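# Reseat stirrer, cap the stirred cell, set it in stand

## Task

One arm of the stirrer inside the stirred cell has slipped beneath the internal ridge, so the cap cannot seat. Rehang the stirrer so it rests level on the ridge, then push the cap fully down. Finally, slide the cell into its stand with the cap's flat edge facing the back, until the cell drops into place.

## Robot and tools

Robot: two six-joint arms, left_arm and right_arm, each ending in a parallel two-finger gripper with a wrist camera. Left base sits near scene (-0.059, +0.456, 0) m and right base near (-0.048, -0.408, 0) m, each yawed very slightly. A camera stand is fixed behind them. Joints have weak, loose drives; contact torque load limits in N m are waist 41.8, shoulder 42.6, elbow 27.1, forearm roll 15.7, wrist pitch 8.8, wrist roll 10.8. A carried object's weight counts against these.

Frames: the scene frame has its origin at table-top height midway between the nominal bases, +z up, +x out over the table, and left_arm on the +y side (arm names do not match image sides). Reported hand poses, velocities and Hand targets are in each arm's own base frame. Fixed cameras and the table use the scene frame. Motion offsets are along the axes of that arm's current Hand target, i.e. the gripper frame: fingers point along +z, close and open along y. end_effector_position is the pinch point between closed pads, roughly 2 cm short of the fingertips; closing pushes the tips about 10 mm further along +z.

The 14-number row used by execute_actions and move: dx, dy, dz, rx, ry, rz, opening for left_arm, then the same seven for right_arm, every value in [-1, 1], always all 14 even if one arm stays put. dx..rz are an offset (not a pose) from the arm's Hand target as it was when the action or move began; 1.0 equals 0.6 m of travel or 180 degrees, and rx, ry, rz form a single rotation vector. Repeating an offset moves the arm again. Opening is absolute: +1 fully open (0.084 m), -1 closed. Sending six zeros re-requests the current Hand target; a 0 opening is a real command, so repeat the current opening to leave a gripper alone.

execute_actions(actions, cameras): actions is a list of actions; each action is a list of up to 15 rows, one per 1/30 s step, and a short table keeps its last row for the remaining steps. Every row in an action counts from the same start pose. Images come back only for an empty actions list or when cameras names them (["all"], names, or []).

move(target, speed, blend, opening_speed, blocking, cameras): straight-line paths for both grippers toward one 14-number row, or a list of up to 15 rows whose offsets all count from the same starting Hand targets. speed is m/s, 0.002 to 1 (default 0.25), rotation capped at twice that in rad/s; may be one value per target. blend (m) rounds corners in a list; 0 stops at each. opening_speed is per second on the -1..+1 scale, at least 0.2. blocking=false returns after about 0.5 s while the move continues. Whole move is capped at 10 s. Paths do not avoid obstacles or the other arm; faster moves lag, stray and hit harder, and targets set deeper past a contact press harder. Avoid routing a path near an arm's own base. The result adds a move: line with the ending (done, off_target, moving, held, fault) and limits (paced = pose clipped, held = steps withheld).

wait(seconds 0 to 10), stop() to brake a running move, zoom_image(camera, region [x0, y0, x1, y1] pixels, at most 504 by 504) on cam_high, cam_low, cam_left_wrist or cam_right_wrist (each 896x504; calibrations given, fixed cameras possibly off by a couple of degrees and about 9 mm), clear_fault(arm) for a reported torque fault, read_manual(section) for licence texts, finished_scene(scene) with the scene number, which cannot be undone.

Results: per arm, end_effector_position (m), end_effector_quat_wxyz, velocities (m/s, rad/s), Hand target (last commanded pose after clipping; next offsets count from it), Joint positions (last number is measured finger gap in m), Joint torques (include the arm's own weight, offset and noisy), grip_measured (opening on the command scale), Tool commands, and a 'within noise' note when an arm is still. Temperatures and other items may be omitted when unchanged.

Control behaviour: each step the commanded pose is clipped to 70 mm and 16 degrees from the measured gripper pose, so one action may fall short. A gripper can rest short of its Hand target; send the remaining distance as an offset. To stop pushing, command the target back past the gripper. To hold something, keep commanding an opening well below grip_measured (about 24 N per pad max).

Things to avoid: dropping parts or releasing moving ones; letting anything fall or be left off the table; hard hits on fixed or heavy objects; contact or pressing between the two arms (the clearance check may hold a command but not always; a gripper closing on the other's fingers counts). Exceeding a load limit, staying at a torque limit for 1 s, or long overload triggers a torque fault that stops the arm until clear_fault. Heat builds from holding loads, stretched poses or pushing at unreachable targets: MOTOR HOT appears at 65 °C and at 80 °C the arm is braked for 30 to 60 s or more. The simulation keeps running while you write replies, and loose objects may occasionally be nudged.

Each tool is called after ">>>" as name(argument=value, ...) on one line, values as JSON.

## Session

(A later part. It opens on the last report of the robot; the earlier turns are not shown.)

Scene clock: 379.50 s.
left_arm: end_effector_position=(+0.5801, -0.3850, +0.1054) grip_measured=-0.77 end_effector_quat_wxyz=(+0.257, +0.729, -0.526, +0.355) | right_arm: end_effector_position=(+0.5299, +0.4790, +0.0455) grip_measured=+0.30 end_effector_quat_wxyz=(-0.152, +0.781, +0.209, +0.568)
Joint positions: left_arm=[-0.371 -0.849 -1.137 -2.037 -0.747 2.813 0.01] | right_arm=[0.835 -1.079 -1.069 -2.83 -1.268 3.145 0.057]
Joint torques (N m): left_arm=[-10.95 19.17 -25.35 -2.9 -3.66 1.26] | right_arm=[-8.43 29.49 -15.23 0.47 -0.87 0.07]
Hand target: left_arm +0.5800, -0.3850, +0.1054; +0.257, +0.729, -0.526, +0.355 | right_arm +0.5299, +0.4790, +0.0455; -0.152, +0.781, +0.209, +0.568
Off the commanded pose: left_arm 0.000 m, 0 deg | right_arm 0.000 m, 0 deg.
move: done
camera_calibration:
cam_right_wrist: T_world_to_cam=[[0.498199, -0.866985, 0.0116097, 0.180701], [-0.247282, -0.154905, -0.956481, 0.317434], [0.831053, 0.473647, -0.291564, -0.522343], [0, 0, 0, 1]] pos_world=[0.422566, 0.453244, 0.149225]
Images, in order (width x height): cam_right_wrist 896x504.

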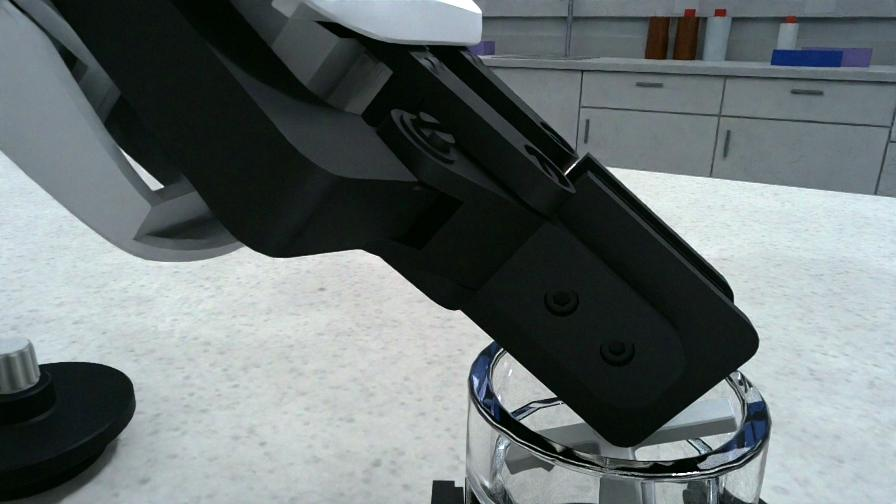

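>>> move(target=[[0.0133,0,0.0171,0,0,0,-0.75,0,0,0,0,0,0,0],[-0.0025,0,0.0294,0,0,0,-0.75,0,0,0,0,0,0,0]], speed=0.03, cameras=["cam_right_wrist"])

>>> zoom_image(camera="cam_right_wrist", region=[450, 300, 800, 504])

Scene clock: 386.30 s.
left_arm: end_effector_position=(+0.5843, -0.3973, +0.0937) grip_measured=-0.77 end_effector_quat_wxyz=(+0.257, +0.729, -0.526, +0.355) | right_arm: end_effector_position=(+0.5299, +0.4790, +0.0455) grip_measured=+0.30 end_effector_quat_wxyz=(-0.152, +0.781, +0.209, +0.568)
Joint positions: left_arm=[-0.389 -0.886 -1.171 -2.06 -0.745 2.82 0.01] | right_arm=[0.835 -1.079 -1.069 -2.83 -1.268 3.145 0.057]
Joint torques (N m): left_arm=[-15.35 10.34 -18.82 -1.49 -1.69 1.34] | right_arm=[-6.73 29.78 -15.96 0.27 -1.02 0]
Hand target: left_arm +0.5841, -0.3973, +0.0933; +0.257, +0.729, -0.526, +0.355 | right_arm +0.5299, +0.4790, +0.0455; -0.152, +0.781, +0.209, +0.568
Off the commanded pose: left_arm 0.000 m, 0 deg | right_arm 0.000 m, 0 deg.
move: done
camera_calibration:
cam_right_wrist: T_world_to_cam=[[0.498147, -0.867015, 0.0115888, 0.18074], [-0.247201, -0.154815, -0.956517, 0.317364], [0.831109, 0.473621, -0.291448, -0.522372], [0, 0, 0, 1]] pos_world=[0.422566, 0.453244, 0.149225]
Images, in order (width x height): cam_right_wrist 896x504.

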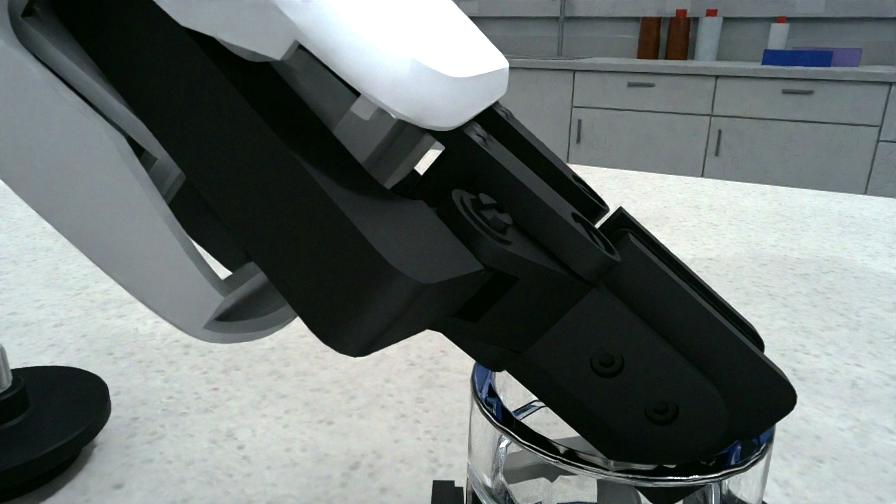

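Scaled by 1.440.

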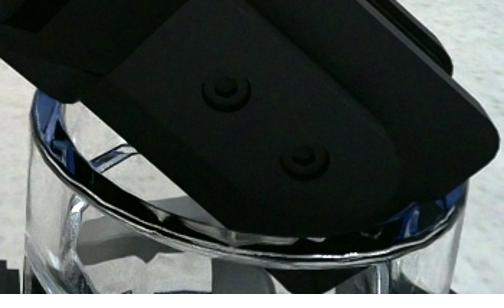

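>>> move(target=[[-0.0031,0,-0.0039,0,0,0,-0.75,0,0,0,0,0,0,0],[-0.0097,0,0.0012,0,0,0,-0.75,0,0,0,0,0,0,0],[-0.0097,0,0.0012,0,0,0,-1,0,0,0,0,0,0,0]], speed=0.03, cameras=["cam_right_wrist"])

>>> zoom_image(camera="cam_right_wrist", region=[450, 300, 800, 504])

Scene clock: 393.00 s.
left_arm: end_effector_position=(+0.5835, -0.3944, +0.0888) grip_measured=-0.88 end_effector_quat_wxyz=(+0.257, +0.729, -0.526, +0.355) | right_arm: end_effector_position=(+0.5299, +0.4790, +0.0455) grip_measured=+0.30 end_effector_quat_wxyz=(-0.152, +0.781, +0.209, +0.568)
Joint positions: left_arm=[-0.384 -0.893 -1.169 -2.065 -0.75 2.833 0.005] | right_arm=[0.835 -1.079 -1.069 -2.83 -1.268 3.145 0.057]
Joint torques (N m): left_arm=[-16.95 9.17 3.41 1.22 -1.43 -0.11] | right_arm=[-7.59 30.71 -17.09 0.24 -0.04 -0.51]
Hand target: left_arm +0.5832, -0.3944, +0.0883; +0.257, +0.729, -0.526, +0.355 | right_arm +0.5299, +0.4790, +0.0455; -0.152, +0.781, +0.209, +0.568
Off the commanded pose: left_arm 0.001 m, 0 deg | right_arm 0.000 m, 0 deg.
move: done
camera_calibration:
cam_right_wrist: T_world_to_cam=[[0.498187, -0.866993, 0.0115618, 0.180717], [-0.247387, -0.154907, -0.956454, 0.317475], [0.831029, 0.473632, -0.291655, -0.522313], [0, 0, 0, 1]] pos_world=[0.422566, 0.453244, 0.149225]
Images, in order (width x height): cam_right_wrist 896x504.

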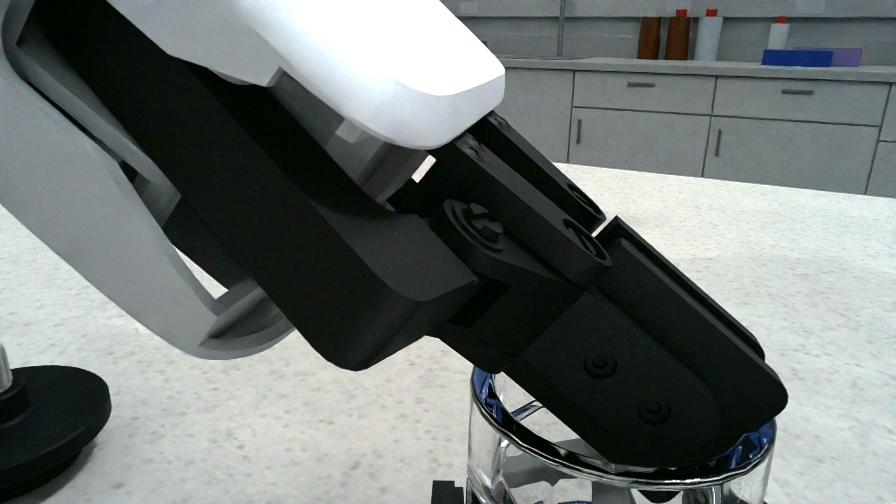

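Scaled by 1.440.

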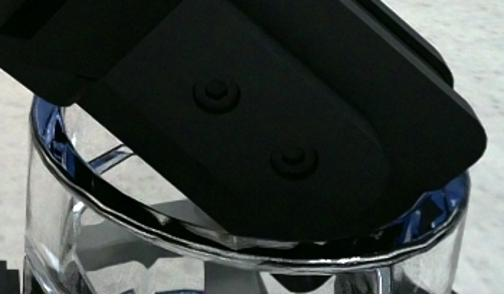

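>>> move(target=[0.0302,0,-0.0236,0,0,0,-1,0,0,0,0,0,0,0], speed=0.03, cameras=["cam_right_wrist"])

>>> zoom_image(camera="cam_right_wrist", region=[450, 250, 850, 504])

Scene clock: 400.87 s.
left_arm: end_effector_position=(+0.5832, -0.3944, +0.1112) grip_measured=-0.88 end_effector_quat_wxyz=(+0.257, +0.729, -0.526, +0.355) | right_arm: end_effector_position=(+0.5299, +0.4790, +0.0455) grip_measured=+0.30 end_effector_quat_wxyz=(-0.152, +0.781, +0.209, +0.568)
Joint positions: left_arm=[-0.385 -0.846 -1.154 -2.033 -0.735 2.79 0.005] | right_arm=[0.835 -1.079 -1.069 -2.83 -1.268 3.145 0.057]
Joint torques (N m): left_arm=[9.14 67.1 -5.74 1.92 0.55 -1.15] | right_arm=[-6.3 30.69 -17.9 -0.18 -1.34 -0.7]
Hand target: left_arm +0.5832, -0.3944, +0.1113; +0.257, +0.729, -0.526, +0.355 | right_arm +0.5299, +0.4790, +0.0455; -0.152, +0.781, +0.209, +0.568
Off the commanded pose: left_arm 0.000 m, 0 deg | right_arm 0.000 m, 0 deg.
move: done
camera_calibration:
cam_right_wrist: T_world_to_cam=[[0.498199, -0.866985, 0.0116097, 0.180701], [-0.247282, -0.154905, -0.956481, 0.317434], [0.831053, 0.473647, -0.291564, -0.522343], [0, 0, 0, 1]] pos_world=[0.422566, 0.453244, 0.149225]
Images, in order (width x height): cam_right_wrist 896x504.

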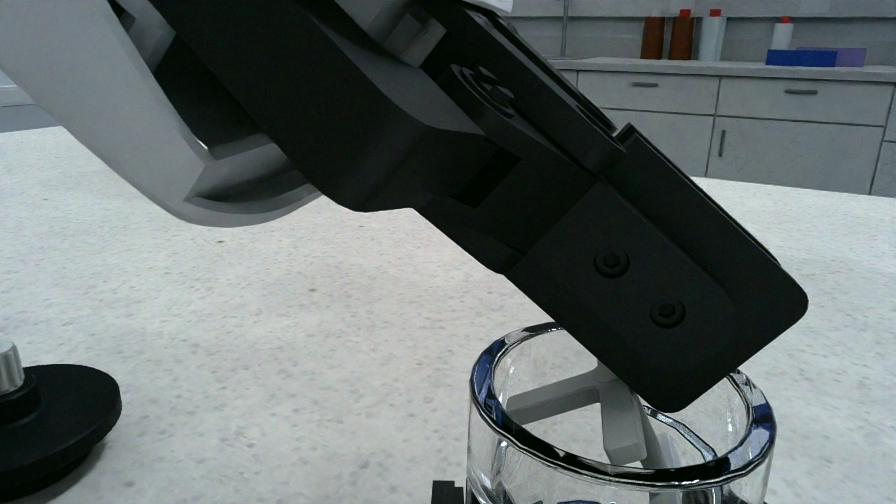

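Scaled by 1.260.

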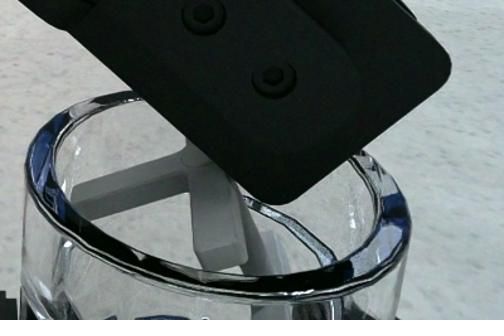

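>>> move(target=[[-0.0021,0,-0.0026,0,0,0,-1,0,0,0,0,0,0,0],[-0.0166,0,0.0087,0,0,0,-1,0,0,0,0,0,0,0]], speed=0.02, cameras=["cam_right_wrist"])

>>> zoom_image(camera="cam_right_wrist", region=[450, 300, 800, 504])

Scene clock: 423.37 s.
left_arm: end_effector_position=(+0.5825, -0.3925, +0.1003) grip_measured=-0.88 end_effector_quat_wxyz=(+0.257, +0.729, -0.526, +0.355) | right_arm: end_effector_position=(+0.5299, +0.4790, +0.0455) grip_measured=+0.30 end_effector_quat_wxyz=(-0.152, +0.781, +0.209, +0.568)
Joint positions: left_arm=[-0.382 -0.867 -1.156 -2.048 -0.744 2.813 0.005] | right_arm=[0.835 -1.079 -1.069 -2.83 -1.268 3.145 0.057]
Joint torques (N m): left_arm=[6.79 16.62 -20.08 -2.04 -2.03 1.27] | right_arm=[-6.56 31.27 -18.96 -0.12 -1.37 -0.71]
Hand target: left_arm +0.5825, -0.3925, +0.1002; +0.257, +0.729, -0.526, +0.355 | right_arm +0.5299, +0.4790, +0.0455; -0.152, +0.781, +0.209, +0.568
Off the commanded pose: left_arm 0.000 m, 0 deg | right_arm 0.000 m, 0 deg.
move: done
camera_calibration:
cam_right_wrist: T_world_to_cam=[[0.498199, -0.866985, 0.0116097, 0.180701], [-0.247282, -0.154905, -0.956481, 0.317434], [0.831053, 0.473647, -0.291564, -0.522343], [0, 0, 0, 1]] pos_world=[0.422566, 0.453244, 0.149225]
Images, in order (width x height): cam_right_wrist 896x504.

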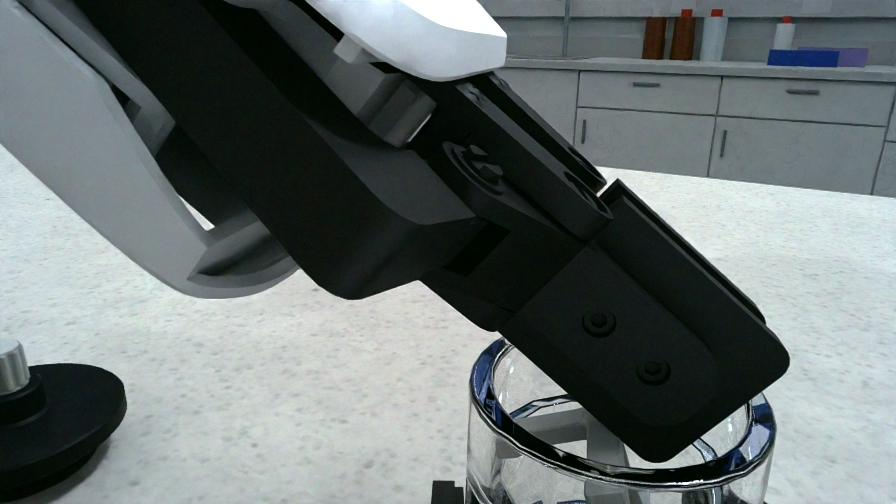

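Scaled by 1.440.

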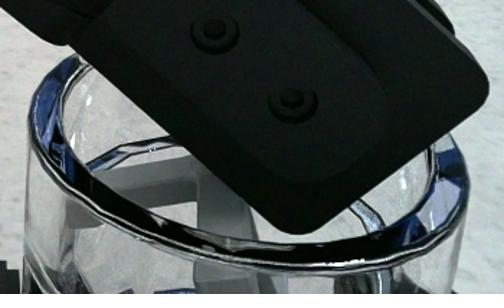

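>>> move(target=[[0.0131,0,-0.0103,0,0,0,-1,0,0,0,0,0,0,0],[0.0216,0,0.0006,0,-0.1111,0,-1,0,0,0,0,0,0,0]], speed=0.02, cameras=["cam_right_wrist"])

>>> zoom_image(camera="cam_right_wrist", region=[450, 250, 850, 504])

Scene clock: 440.43 s.
left_arm: end_effector_position=(+0.5851, -0.4003, +0.1102) grip_measured=-0.88 end_effector_quat_wxyz=(+0.161, +0.779, -0.563, +0.223) | right_arm: end_effector_position=(+0.5299, +0.4790, +0.0455) grip_measured=+0.30 end_effector_quat_wxyz=(-0.152, +0.781, +0.209, +0.568)
Joint positions: left_arm=[-0.471 -0.82 -1.288 -1.445 -0.385 2.133 0.005] | right_arm=[0.835 -1.079 -1.069 -2.83 -1.268 3.145 0.057]
Joint torques (N m): left_arm=[-11.8 18.7 -28.7 2.32 1.54 -1.18] | right_arm=[-4.83 31.29 -21.96 -0.42 -1.33 0.67]
Hand target: left_arm +0.5851, -0.4003, +0.1102; +0.161, +0.779, -0.563, +0.223 | right_arm +0.5299, +0.4790, +0.0455; -0.152, +0.781, +0.209, +0.568
Off the commanded pose: left_arm 0.000 m, 0 deg | right_arm 0.000 m, 0 deg.
move: done
camera_calibration:
cam_right_wrist: T_world_to_cam=[[0.498199, -0.866985, 0.0116097, 0.180701], [-0.247282, -0.154905, -0.956481, 0.317434], [0.831053, 0.473647, -0.291564, -0.522343], [0, 0, 0, 1]] pos_world=[0.422566, 0.453244, 0.149225]
Images, in order (width x height): cam_right_wrist 896x504.

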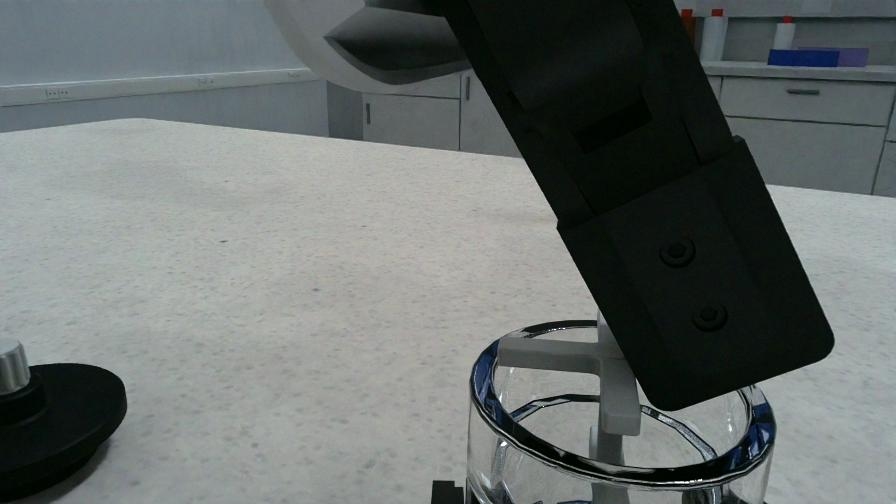

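Scaled by 1.260.

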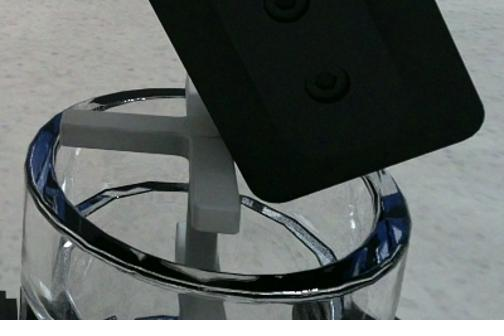

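>>> move(target=[-0.0078,0,0.0188,0,0,0,-1,0,0,0,0,0,0,0], speed=0.02, cameras=["cam_right_wrist"])

>>> zoom_image(camera="cam_right_wrist", region=[450, 280, 800, 504])

Scene clock: 452.20 s.
left_arm: end_effector_position=(+0.5862, -0.4024, +0.0993) grip_measured=-0.88 end_effector_quat_wxyz=(+0.161, +0.779, -0.563, +0.224) | right_arm: end_effector_position=(+0.5299, +0.4790, +0.0455) grip_measured=+0.30 end_effector_quat_wxyz=(-0.152, +0.781, +0.209, +0.568)
Joint positions: left_arm=[-0.473 -0.843 -1.297 -1.485 -0.382 2.174 0.005] | right_arm=[0.835 -1.079 -1.069 -2.83 -1.268 3.145 0.057]
Joint torques (N m): left_arm=[-21.25 3.52 -10.23 -2.52 1.61 1.09] | right_arm=[-5.33 31.97 -22.23 -0.31 -1.32 -0.9]
Hand target: left_arm +0.5858, -0.4022, +0.0981; +0.161, +0.779, -0.563, +0.223 | right_arm +0.5299, +0.4790, +0.0455; -0.152, +0.781, +0.209, +0.568
Off the commanded pose: left_arm 0.001 m, 0 deg | right_arm 0.000 m, 0 deg.
move: done
camera_calibration:
cam_right_wrist: T_world_to_cam=[[0.498142, -0.86702, 0.0113967, 0.180773], [-0.247395, -0.154712, -0.956483, 0.317394], [0.831053, 0.473645, -0.291565, -0.522343], [0, 0, 0, 1]] pos_world=[0.422566, 0.453244, 0.149225]
Images, in order (width x height): cam_right_wrist 896x504.

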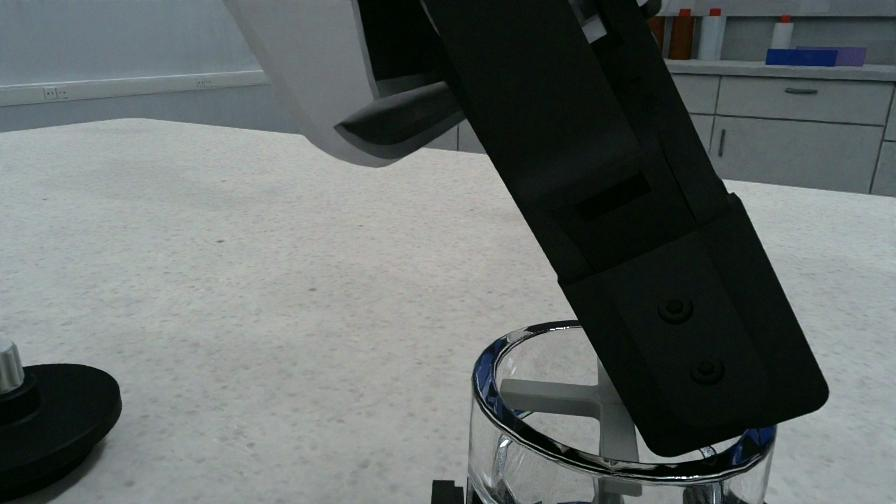

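Scaled by 1.440.

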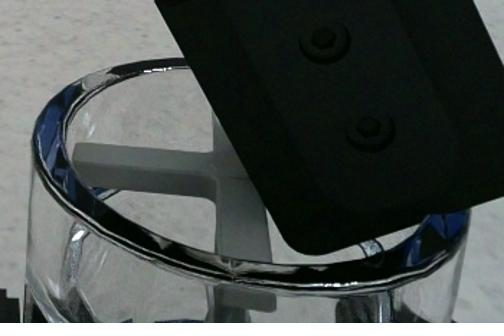

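>>> move(target=[[0.0018,0,-0.0012,0,0,0,-1,0,0,0,0,0,0,0],[0.0018,0,-0.0012,0,0,0,-0.7,0,0,0,0,0,0,0]], speed=0.02, cameras=["cam_right_wrist"])

>>> zoom_image(camera="cam_right_wrist", region=[450, 280, 800, 504])

Scene clock: 460.43 s.
left_arm: end_effector_position=(+0.5859, -0.4028, +0.0994) grip_measured=-0.73 end_effector_quat_wxyz=(+0.161, +0.779, -0.563, +0.223) | right_arm: end_effector_position=(+0.5299, +0.4790, +0.0455) grip_measured=+0.30 end_effector_quat_wxyz=(-0.152, +0.781, +0.209, +0.568)
Joint positions: left_arm=[-0.474 -0.843 -1.297 -1.48 -0.382 2.168 0.012] | right_arm=[0.835 -1.079 -1.069 -2.83 -1.268 3.145 0.057]
Joint torques (N m): left_arm=[-16.59 19.32 -11.78 2.16 1.63 -1.01] | right_arm=[-5.08 32.14 -23.86 -0.59 -1.43 -2.84]
Hand target: left_arm +0.5859, -0.4028, +0.0993; +0.161, +0.779, -0.563, +0.223 | right_arm +0.5299, +0.4790, +0.0455; -0.152, +0.781, +0.209, +0.568
Off the commanded pose: left_arm 0.000 m, 0 deg | right_arm 0.000 m, 0 deg.
move: done
camera_calibration:
cam_right_wrist: T_world_to_cam=[[0.498199, -0.866985, 0.0116097, 0.180701], [-0.247282, -0.154905, -0.956481, 0.317434], [0.831053, 0.473647, -0.291564, -0.522343], [0, 0, 0, 1]] pos_world=[0.422566, 0.453244, 0.149225]
Images, in order (width x height): cam_right_wrist 896x504.

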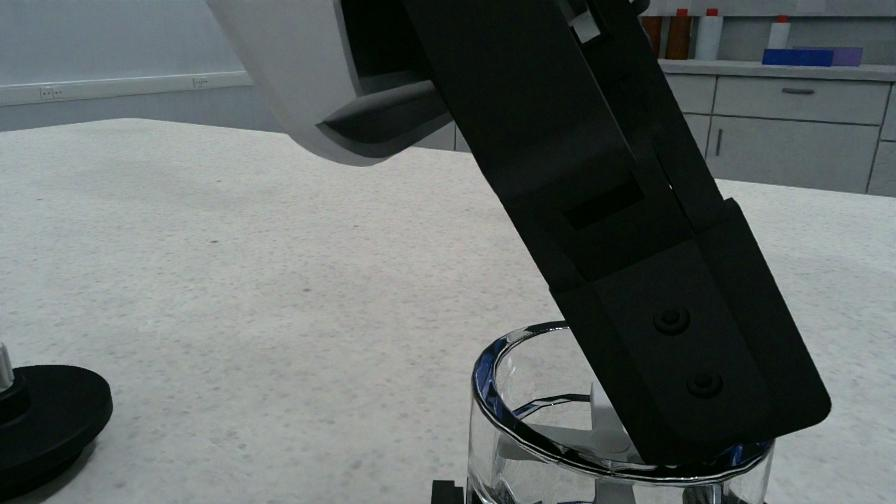

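Scaled by 1.440.

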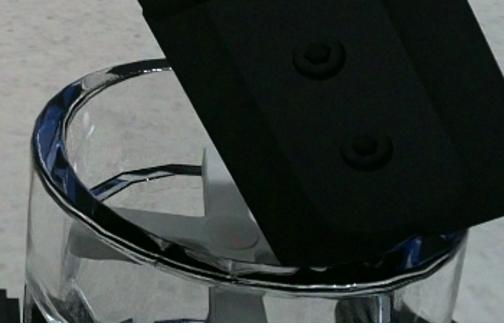

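>>> move(target=[0.044,0,-0.0707,0,0,0,-0.7,0,0,0,0,0,0,0], speed=0.08, cameras=["cam_right_wrist"])

>>> zoom_image(camera="cam_right_wrist", region=[450, 280, 800, 504])

Scene clock: 464.67 s.
left_arm: end_effector_position=(+0.5859, -0.4026, +0.1492) grip_measured=-0.72 end_effector_quat_wxyz=(+0.161, +0.779, -0.563, +0.223) | right_arm: end_effector_position=(+0.5299, +0.4790, +0.0455) grip_measured=+0.30 end_effector_quat_wxyz=(-0.152, +0.781, +0.209, +0.568)
Joint positions: left_arm=[-0.474 -0.756 -1.288 -1.294 -0.396 1.968 0.012] | right_arm=[0.835 -1.079 -1.069 -2.83 -1.268 3.145 0.057]
Joint torques (N m): left_arm=[3.85 68.09 -30.35 2.79 -2.25 -1.19] | right_arm=[-3.91 30.87 -24.82 0 -1.36 -0.33]
Hand target: left_arm +0.5859, -0.4027, +0.1493; +0.161, +0.779, -0.563, +0.223 | right_arm +0.5299, +0.4790, +0.0455; -0.152, +0.781, +0.209, +0.568
Off the commanded pose: left_arm 0.000 m, 0 deg | right_arm 0.000 m, 0 deg.
move: done
camera_calibration:
cam_right_wrist: T_world_to_cam=[[0.498199, -0.866985, 0.0116097, 0.180701], [-0.247282, -0.154905, -0.956481, 0.317434], [0.831053, 0.473647, -0.291564, -0.522343], [0, 0, 0, 1]] pos_world=[0.422566, 0.453244, 0.149225]
Images, in order (width x height): cam_right_wrist 896x504.

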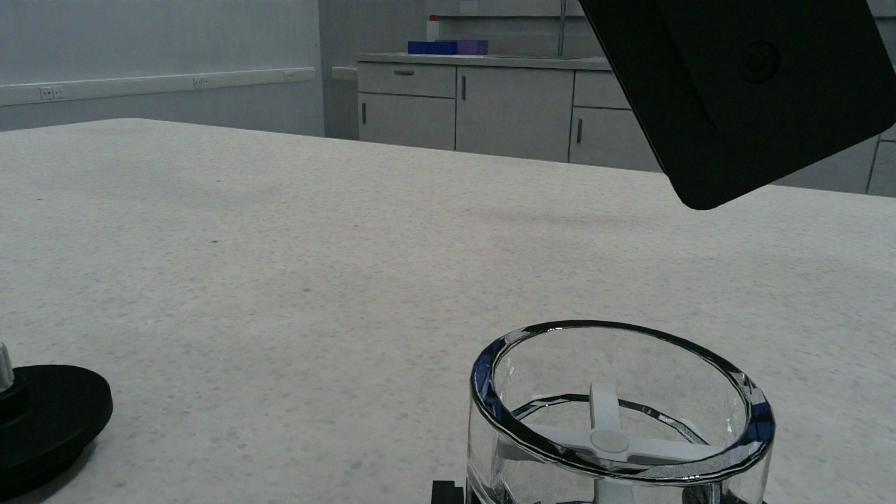

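Scaled by 1.440.

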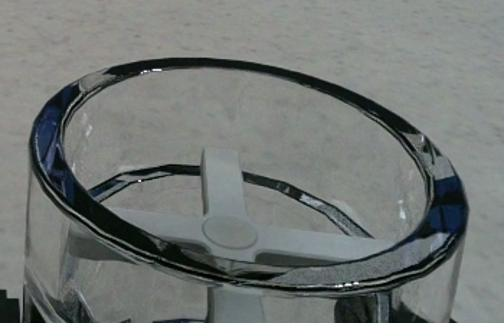

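>>> move(target=[-0.0958,0.028,-0.1675,0.0181,-0.177,-0.0633,0,0,0,0,0,0,0,0], speed=0.2, cameras=["cam_left_wrist"])

>>> zoom_image(camera="cam_left_wrist", region=[400, 90, 700, 330])

Scene clock: 472.00 s.
left_arm: end_effector_position=(+0.5380, -0.3112, +0.2045) grip_measured=-0.01 end_effector_quat_wxyz=(+0.000, +0.866, -0.500, +0.000) | right_arm: end_effector_position=(+0.5299, +0.4790, +0.0455) grip_measured=+0.30 end_effector_quat_wxyz=(-0.152, +0.781, +0.209, +0.568)
Joint positions: left_arm=[-0.524 -0.637 -1.339 0 -0.702 0.523 0.044] | right_arm=[0.835 -1.079 -1.069 -2.83 -1.268 3.145 0.057]
Joint torques (N m): left_arm=[-10.92 25.74 -32.09 3.32 -1.75 -1.27] | right_arm=[-3.99 32.3 -25.83 -0.8 -1.41 0.5]
Hand target: left_arm +0.5380, -0.3112, +0.2041; +0.000, +0.866, -0.500, +0.000 | right_arm +0.5299, +0.4790, +0.0455; -0.152, +0.781, +0.209, +0.568
Off the commanded pose: left_arm 0.000 m, 0 deg | right_arm 0.000 m, 0 deg.
move: done
camera_calibration:
cam_left_wrist: T_world_to_cam=[[-0.866317, -0.499423, -0.00847704, 0.343743], [-0.499488, 0.866272, 0.00921515, 0.601583], [0.00274116, 0.0122174, -0.999922, 0.341131], [0, 0, 0, 1]] pos_world=[0.597339, -0.353629, 0.338474]
Images, in order (width x height): cam_left_wrist 896x504.

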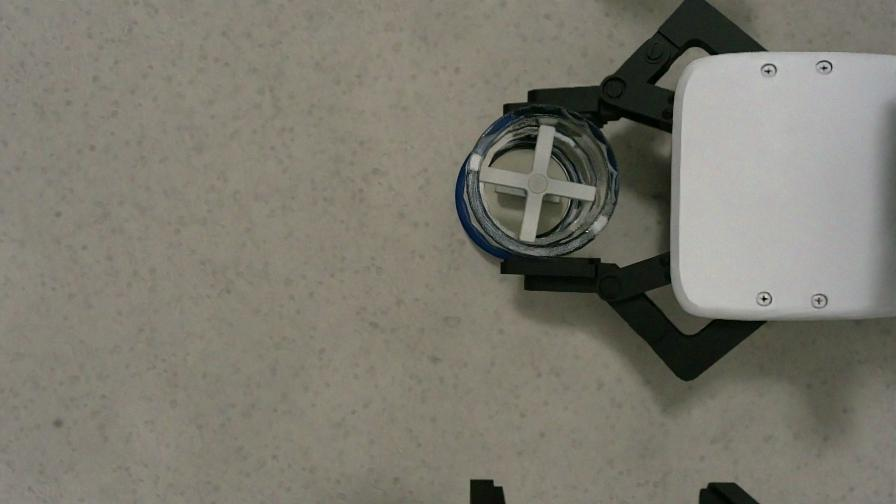

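Scaled by 1.680.

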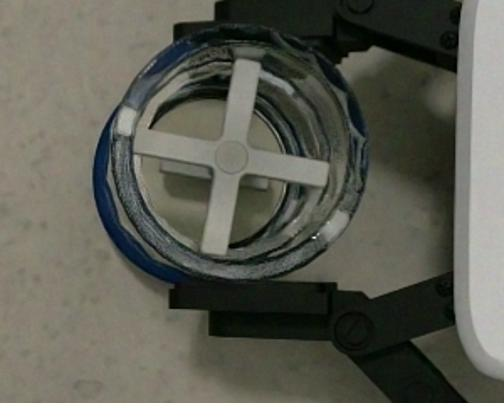

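>>> move(target=[[-0.08,-0.0663,0,0,0,-0.511,0,0,0,0,0,0,0,0],[-0.1569,-0.1325,0,0,0,0.9811,0,0,0,0,0,0,0,0],[-0.1569,-0.1325,0.15,0,0,0.9811,0,0,0,0,0,0,0,0]], speed=0.25, cameras=["cam_left_wrist","cam_right_wrist","cam_low"])

Scene clock: 487.07 s.
left_arm: end_effector_position=(+0.5596, -0.1898, +0.1142) grip_measured=-0.01 end_effector_quat_wxyz=(+0.000, +0.474, +0.881, +0.000) | right_arm: end_effector_position=(+0.5299, +0.4790, +0.0455) grip_measured=+0.30 end_effector_quat_wxyz=(-0.152, +0.781, +0.209, +0.568)
Joint positions: left_arm=[-0.327 -0.711 -1.213 0 -0.503 -2.481 0.044] | right_arm=[0.835 -1.079 -1.069 -2.83 -1.268 3.145 0.057]
Joint torques (N m): left_arm=[-7.65 16.69 -29.52 3.02 1.87 -1.27] | right_arm=[-2.62 33.21 -28.13 -0.85 -1.4 0.44]
Hand target: left_arm +0.5597, -0.1899, +0.1141; +0.000, +0.474, +0.881, +0.000 | right_arm +0.5299, +0.4790, +0.0455; -0.152, +0.781, +0.209, +0.568
Off the commanded pose: left_arm 0.000 m, 0 deg | right_arm 0.000 m, 0 deg.
move: done
camera_calibration:
cam_left_wrist: T_world_to_cam=[[0.835118, 0.549995, -0.00918886, -0.330585], [0.550064, -0.835074, 0.00893731, -0.402203], [-0.00275791, -0.0125182, -0.999918, 0.247636], [0, 0, 0, 1]] pos_world=[0.497998, -0.15095, 0.248173]
cam_right_wrist: T_world_to_cam=[[0.498199, -0.866985, 0.0116097, 0.180701], [-0.247282, -0.154905, -0.956481, 0.317434], [0.831053, 0.473647, -0.291564, -0.522343], [0, 0, 0, 1]] pos_world=[0.422566, 0.453244, 0.149225]
Images, in order (width x height): cam_low 896x504, cam_left_wrist 896x504, cam_right_wrist 896x504.

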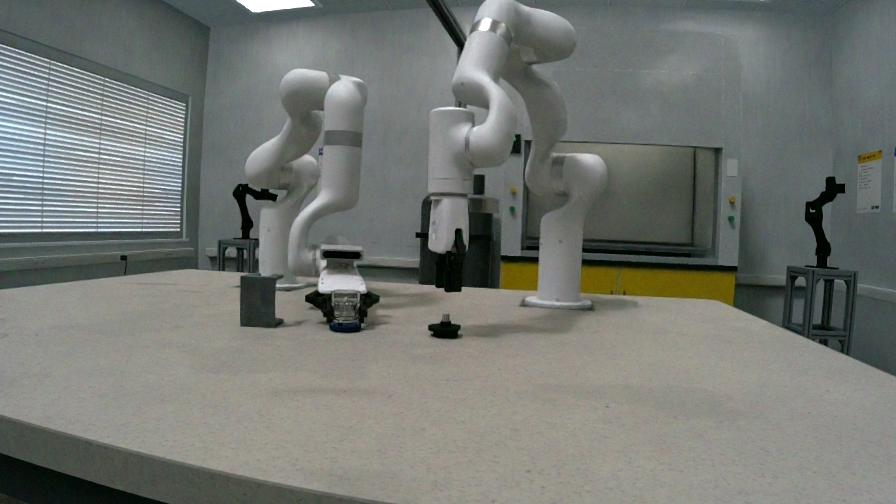

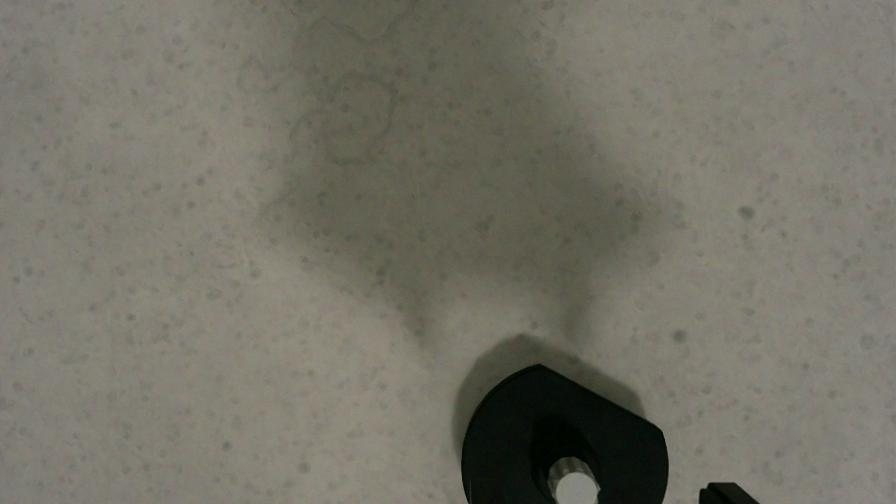

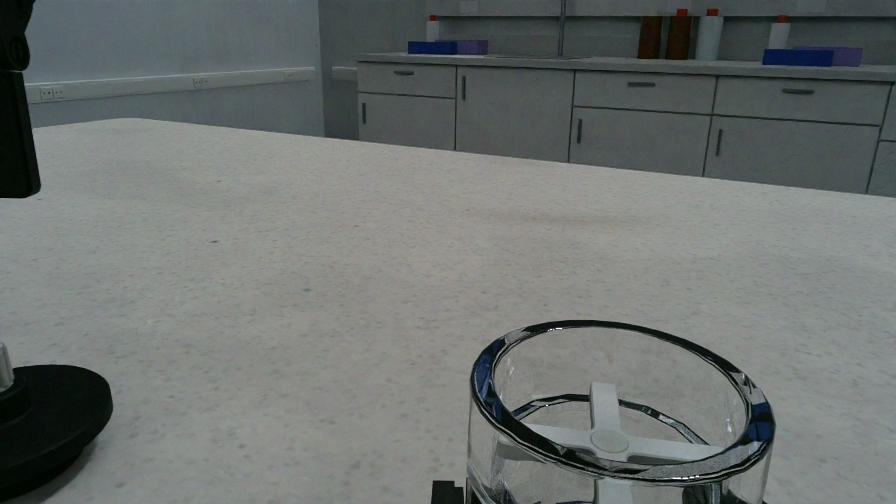

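>>> move(target=[[0,0,0.0937,0,0,0,0,0,0,0,0,0,0,0],[0,0,0.0937,0,0,0,-1,0,0,0,0,0,0,0],[0,0,-0.145,0,0,0,-1,0,0,0,0,0,0,0]], speed=[0.08,0.05,0.15], opening_speed=0.8, cameras=["cam_left_wrist"])

Scene clock: 497.03 s.
left_arm: end_effector_position=(+0.5597, -0.1899, +0.2011) grip_measured=-0.70 end_effector_quat_wxyz=(+0.000, +0.474, +0.881, +0.000) | right_arm: end_effector_position=(+0.5299, +0.4790, +0.0455) grip_measured=+0.30 end_effector_quat_wxyz=(-0.152, +0.781, +0.209, +0.568)
Joint positions: left_arm=[-0.327 -0.575 -1.232 0 -0.658 -2.481 0.013] | right_arm=[0.835 -1.079 -1.069 -2.83 -1.268 3.145 0.057]
Joint torques (N m): left_arm=[-3.18 62 -31.14 3.33 -1.79 -1.09] | right_arm=[-1.36 33.36 -29.13 -0.97 -1.43 0.43]
Hand target: left_arm +0.5597, -0.1899, +0.2011; +0.000, +0.474, +0.881, +0.000 | right_arm +0.5299, +0.4790, +0.0455; -0.152, +0.781, +0.209, +0.568
Off the commanded pose: left_arm 0.000 m, 0 deg | right_arm 0.000 m, 0 deg.
move: done
camera_calibration:
cam_left_wrist: T_world_to_cam=[[0.83524, 0.549809, -0.00918721, -0.32982], [0.549879, -0.835196, 0.00894001, -0.402992], [-0.00275783, -0.0125189, -0.999918, 0.334627], [0, 0, 0, 1]] pos_world=[0.497998, -0.15105, 0.335173]
Images, in order (width x height): cam_left_wrist 896x504.

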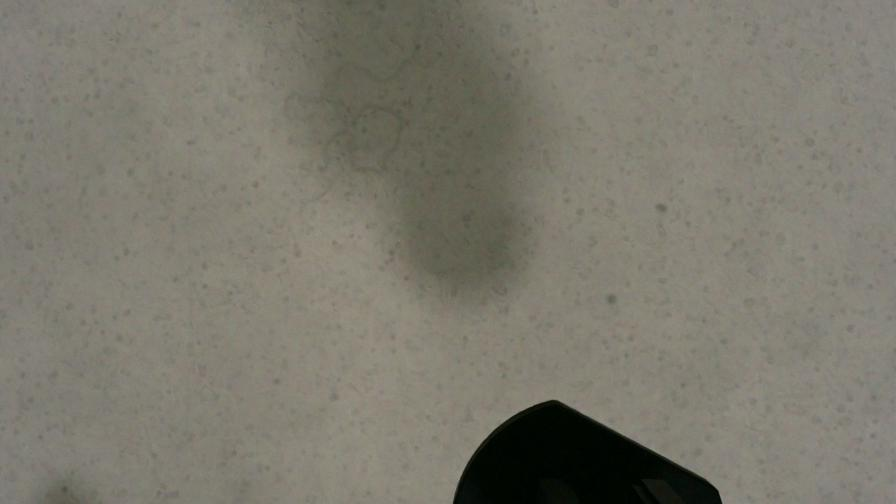

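>>> move(target=[[-0.2899,-0.1496,0,0,0,0.352,-1,0,0,0,0,0,0,0],[-0.2899,-0.1496,0.075,0,0,0.352,-1,0,0,0,0,0,0,0]], speed=0.15, cameras=["cam_right_wrist","cam_left_wrist"])

Scene clock: 507.90 s.
left_arm: end_effector_position=(+0.5804, -0.3844, +0.1560) grip_measured=-0.70 end_effector_quat_wxyz=(+0.000, +0.866, +0.500, +0.000) | right_arm: end_effector_position=(+0.5299, +0.4790, +0.0455) grip_measured=+0.30 end_effector_quat_wxyz=(-0.152, +0.781, +0.209, +0.568)
Joint positions: left_arm=[-0.585 -0.873 -1.611 0 -0.739 -1.633 0.013] | right_arm=[0.835 -1.079 -1.069 -2.83 -1.268 3.145 0.057]
Joint torques (N m): left_arm=[-10.96 24.75 -27.13 -1.89 1.95 1.26] | right_arm=[-0.6 34.51 -29.73 -1.05 -1.4 0.56]
Hand target: left_arm +0.5806, -0.3845, +0.1561; +0.000, +0.866, +0.500, +0.000 | right_arm +0.5299, +0.4790, +0.0455; -0.152, +0.781, +0.209, +0.568
Off the commanded pose: left_arm 0.000 m, 0 deg | right_arm 0.000 m, 0 deg.
move: done
camera_calibration:
cam_left_wrist: T_world_to_cam=[[0.866022, -0.499913, -0.00964012, -0.662009], [-0.499832, -0.866069, 0.00962406, 0.0208228], [-0.0131602, -0.00351621, -0.999907, 0.296581], [0, 0, 0, 1]] pos_world=[0.587625, -0.31187, 0.289972]
cam_right_wrist: T_world_to_cam=[[0.498199, -0.866985, 0.0116097, 0.180701], [-0.247282, -0.154905, -0.956481, 0.317434], [0.831053, 0.473647, -0.291564, -0.522343], [0, 0, 0, 1]] pos_world=[0.422566, 0.453244, 0.149225]
Images, in order (width x height): cam_left_wrist 896x504, cam_right_wrist 896x504.

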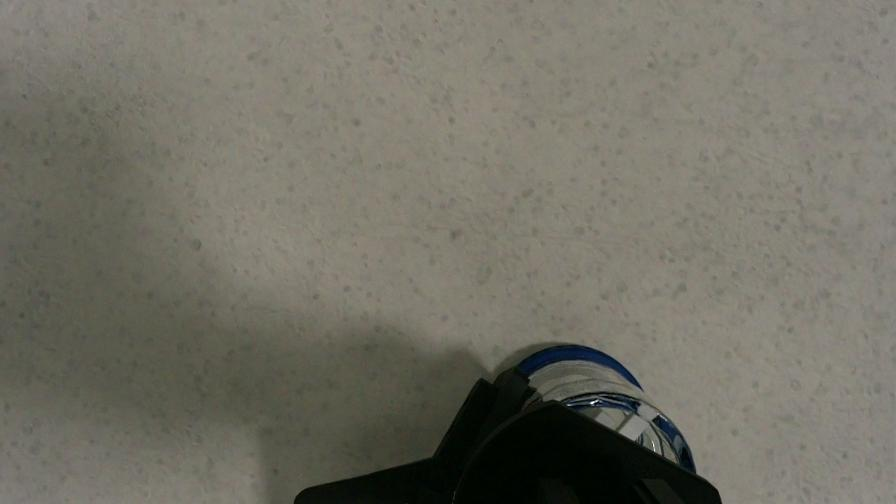

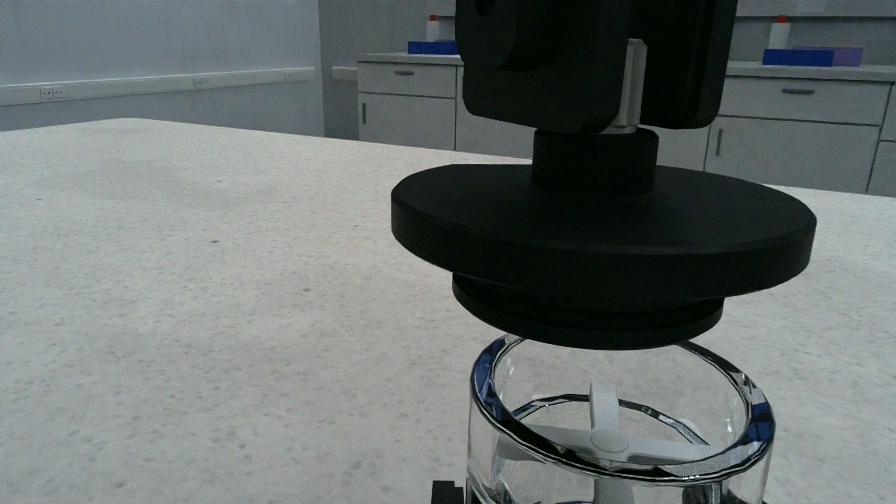

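>>> move(target=[[-0.0065,0.0103,0,0,0,0,-1,0,0,0,0,0,0,0],[-0.0065,0.0103,0.0133,0,0,0,-1,0,0,0,0,0,0,0]], speed=0.04, cameras=["cam_right_wrist","cam_left_wrist"])

Scene clock: 520.67 s.
left_arm: end_effector_position=(+0.5840, -0.3910, +0.1482) grip_measured=-0.70 end_effector_quat_wxyz=(+0.000, +0.866, +0.500, +0.000) | right_arm: end_effector_position=(+0.5299, +0.4790, +0.0455) grip_measured=+0.30 end_effector_quat_wxyz=(-0.152, +0.781, +0.209, +0.568)
Joint positions: left_arm=[-0.59 -0.899 -1.637 0 -0.739 -1.638 0.013] | right_arm=[0.835 -1.079 -1.069 -2.83 -1.268 3.145 0.057]
Joint torques (N m): left_arm=[-10.74 23.09 -7.26 -1.82 1.82 -0.9] | right_arm=[-0.35 34.13 -29.17 -0.92 -1.33 0.48]
Hand target: left_arm +0.5840, -0.3910, +0.1481; +0.000, +0.866, +0.500, +0.000 | right_arm +0.5299, +0.4790, +0.0455; -0.152, +0.781, +0.209, +0.568
Off the commanded pose: left_arm 0.000 m, 0 deg | right_arm 0.000 m, 0 deg.
move: done
camera_calibration:
cam_left_wrist: T_world_to_cam=[[0.866027, -0.499913, -0.00919377, -0.668491], [-0.499834, -0.866068, 0.00959736, 0.0170259], [-0.0127603, -0.00371621, -0.999912, 0.288608], [0, 0, 0, 1]] pos_world=[0.591124, -0.318369, 0.282273]
cam_right_wrist: T_world_to_cam=[[0.498199, -0.866985, 0.0116097, 0.180701], [-0.247282, -0.154905, -0.956481, 0.317434], [0.831053, 0.473647, -0.291564, -0.522343], [0, 0, 0, 1]] pos_world=[0.422566, 0.453244, 0.149225]
Images, in order (width x height): cam_left_wrist 896x504, cam_right_wrist 896x504.

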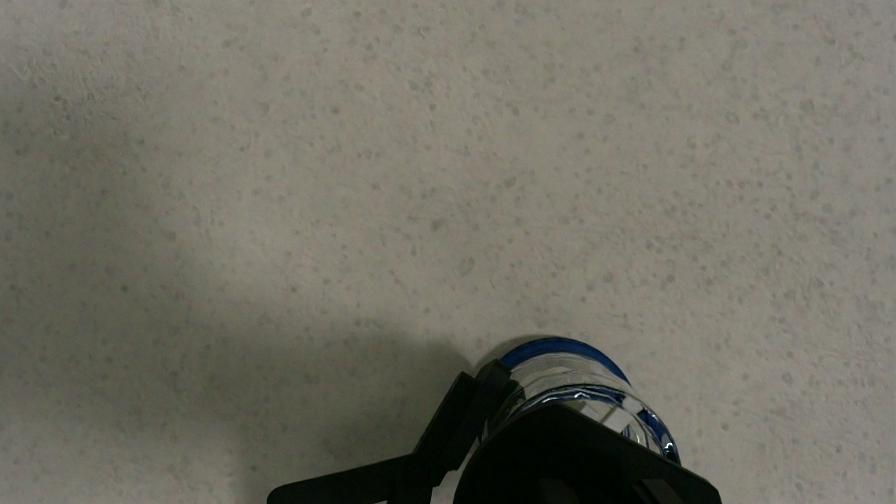

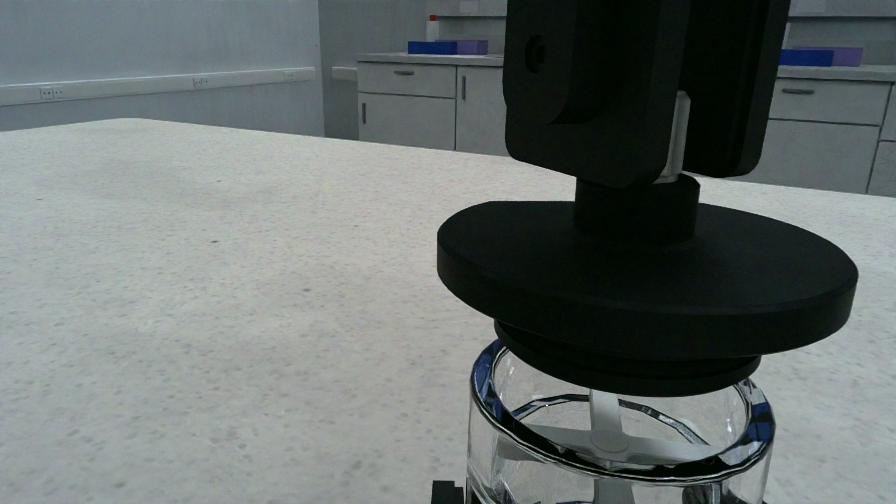

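>>> move(target=[[-0.004,-0.0033,0,0,0,0,-1,0,0,0,0,0,0,0],[-0.004,-0.0033,0.0133,0,0,0,-1,0,0,0,0,0,0,0]], speed=0.03, cameras=["cam_right_wrist"])

>>> zoom_image(camera="cam_right_wrist", region=[430, 200, 870, 504])

Scene clock: 531.73 s.
left_arm: end_effector_position=(+0.5811, -0.3921, +0.1402) grip_measured=-0.70 end_effector_quat_wxyz=(+0.000, +0.866, +0.500, +0.000) | right_arm: end_effector_position=(+0.5299, +0.4790, +0.0455) grip_measured=+0.30 end_effector_quat_wxyz=(-0.152, +0.781, +0.209, +0.568)
Joint positions: left_arm=[-0.593 -0.905 -1.628 0 -0.724 -1.641 0.013] | right_arm=[0.835 -1.079 -1.069 -2.83 -1.268 3.145 0.057]
Joint torques (N m): left_arm=[-10.78 22.73 -8.69 -0.31 1.88 -0.93] | right_arm=[-0.37 33.45 -28.97 -0.83 -1.49 0.43]
Hand target: left_arm +0.5810, -0.3921, +0.1402; +0.000, +0.866, +0.500, +0.000 | right_arm +0.5299, +0.4790, +0.0455; -0.152, +0.781, +0.209, +0.568
Off the commanded pose: left_arm 0.000 m, 0 deg | right_arm 0.000 m, 0 deg.
move: done
camera_calibration:
cam_right_wrist: T_world_to_cam=[[0.498199, -0.866985, 0.0116097, 0.180701], [-0.247282, -0.154905, -0.956481, 0.317434], [0.831053, 0.473647, -0.291564, -0.522343], [0, 0, 0, 1]] pos_world=[0.422566, 0.453244, 0.149225]
Images, in order (width x height): cam_right_wrist 896x504.

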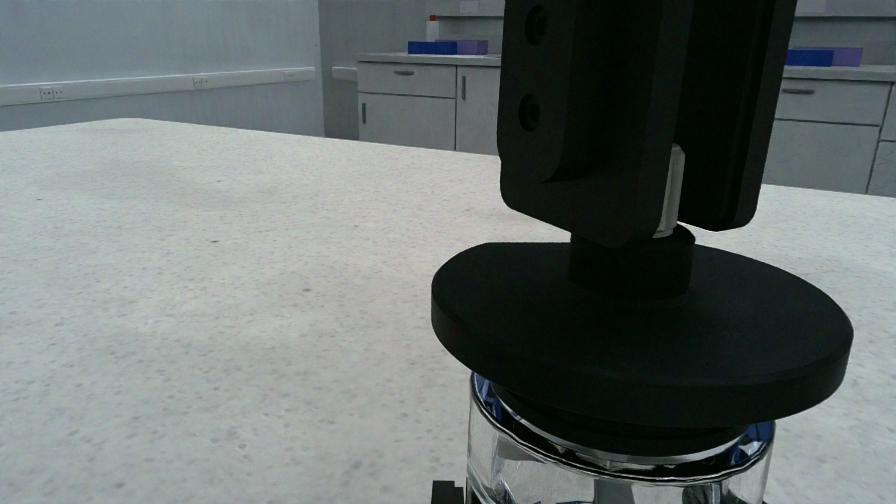

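Scaled by 1.145.

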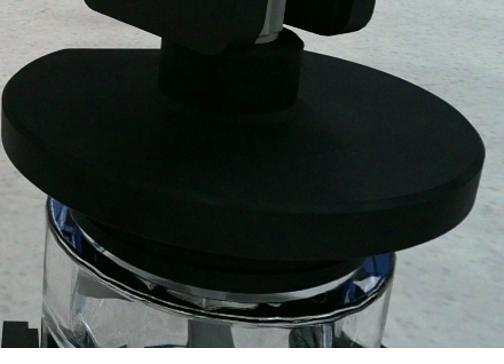

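>>> move(target=[0,0,0.0203,0,0,0,-1,0,0,0,0,0,0,0], speed=0.02, cameras=["cam_right_wrist"])

>>> zoom_image(camera="cam_right_wrist", region=[430, 200, 870, 504])

Scene clock: 539.30 s.
left_arm: end_effector_position=(+0.5906, -0.3985, +0.1657) grip_measured=-0.70 end_effector_quat_wxyz=(+0.023, +0.865, +0.500, +0.011) | right_arm: end_effector_position=(+0.5299, +0.4790, +0.0455) grip_measured=+0.30 end_effector_quat_wxyz=(-0.152, +0.781, +0.209, +0.568)
Joint positions: left_arm=[-0.594 -0.869 -1.628 0 -0.708 -1.641 0.013] | right_arm=[0.835 -1.079 -1.069 -2.83 -1.268 3.145 0.057]
Joint torques (N m): left_arm=[0.87 73.11 -13.94 0.54 0.31 -0.04] | right_arm=[1.3 34.33 -27.45 -0.41 -1.38 0.4]
Hand target: left_arm +0.5906, -0.3985, +0.1657; +0.023, +0.865, +0.500, +0.011 (not the last commanded pose) | right_arm +0.5299, +0.4790, +0.0455; -0.152, +0.781, +0.209, +0.568
Tool commands: left_gripper/opening=-1.0 right_gripper/opening=+0.0
Off the commanded pose: left_arm 0.039 m, 3 deg | right_arm 0.000 m, 0 deg.
TORQUE FAULT: the external load on joint 2 (shoulder) of the left arm reached its load limit, and that arm stopped. The contact can be on any part of that arm beyond that joint, not only on its tool. A torque fault puts only its own arm into a fault stop. That arm's remaining commands of this call were not run. The hold on joint 2 (shoulder) of that arm was moved back by the arm itself, up to 3 degrees, as the stop began. That arm is still stopped at the end of this call. While its stop runs, that arm, its gripper or tool too, takes no new command.
CLEAR FAULT: the left arm stays stopped (state 4) until you call clear_fault(arm="left_arm").
End effector pose when the fault began: left_arm: position (+0.5814, -0.3923, +0.1303), quat_wxyz (+0.001, +0.866, +0.500, +0.000)
Joint positions when the fault began: left_arm=[-0.594 -0.919 -1.627 0 -0.707 -1.641 0.013]
move: fault (left_arm)
camera_calibration:
cam_right_wrist: T_world_to_cam=[[0.498177, -0.866999, 0.0115273, 0.180729], [-0.247326, -0.15483, -0.956482, 0.317418], [0.831053, 0.473646, -0.291564, -0.522343], [0, 0, 0, 1]] pos_world=[0.422566, 0.453244, 0.149225]
Images, in order (width x height): cam_right_wrist 896x504.

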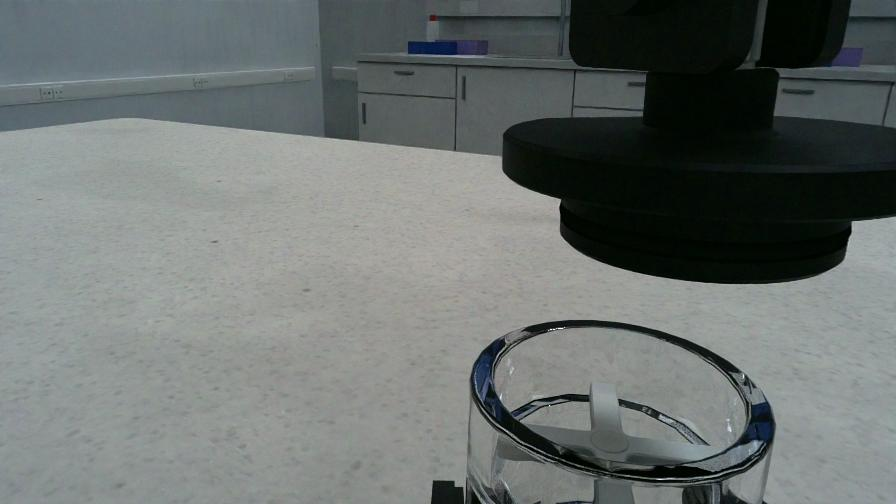

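Scaled by 1.145.

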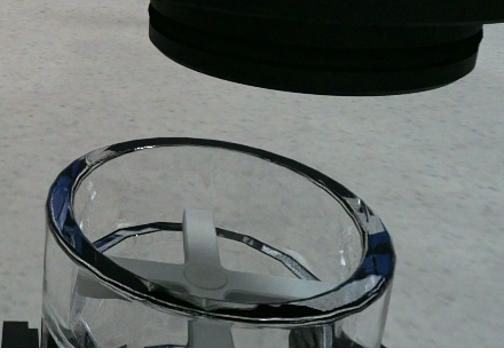

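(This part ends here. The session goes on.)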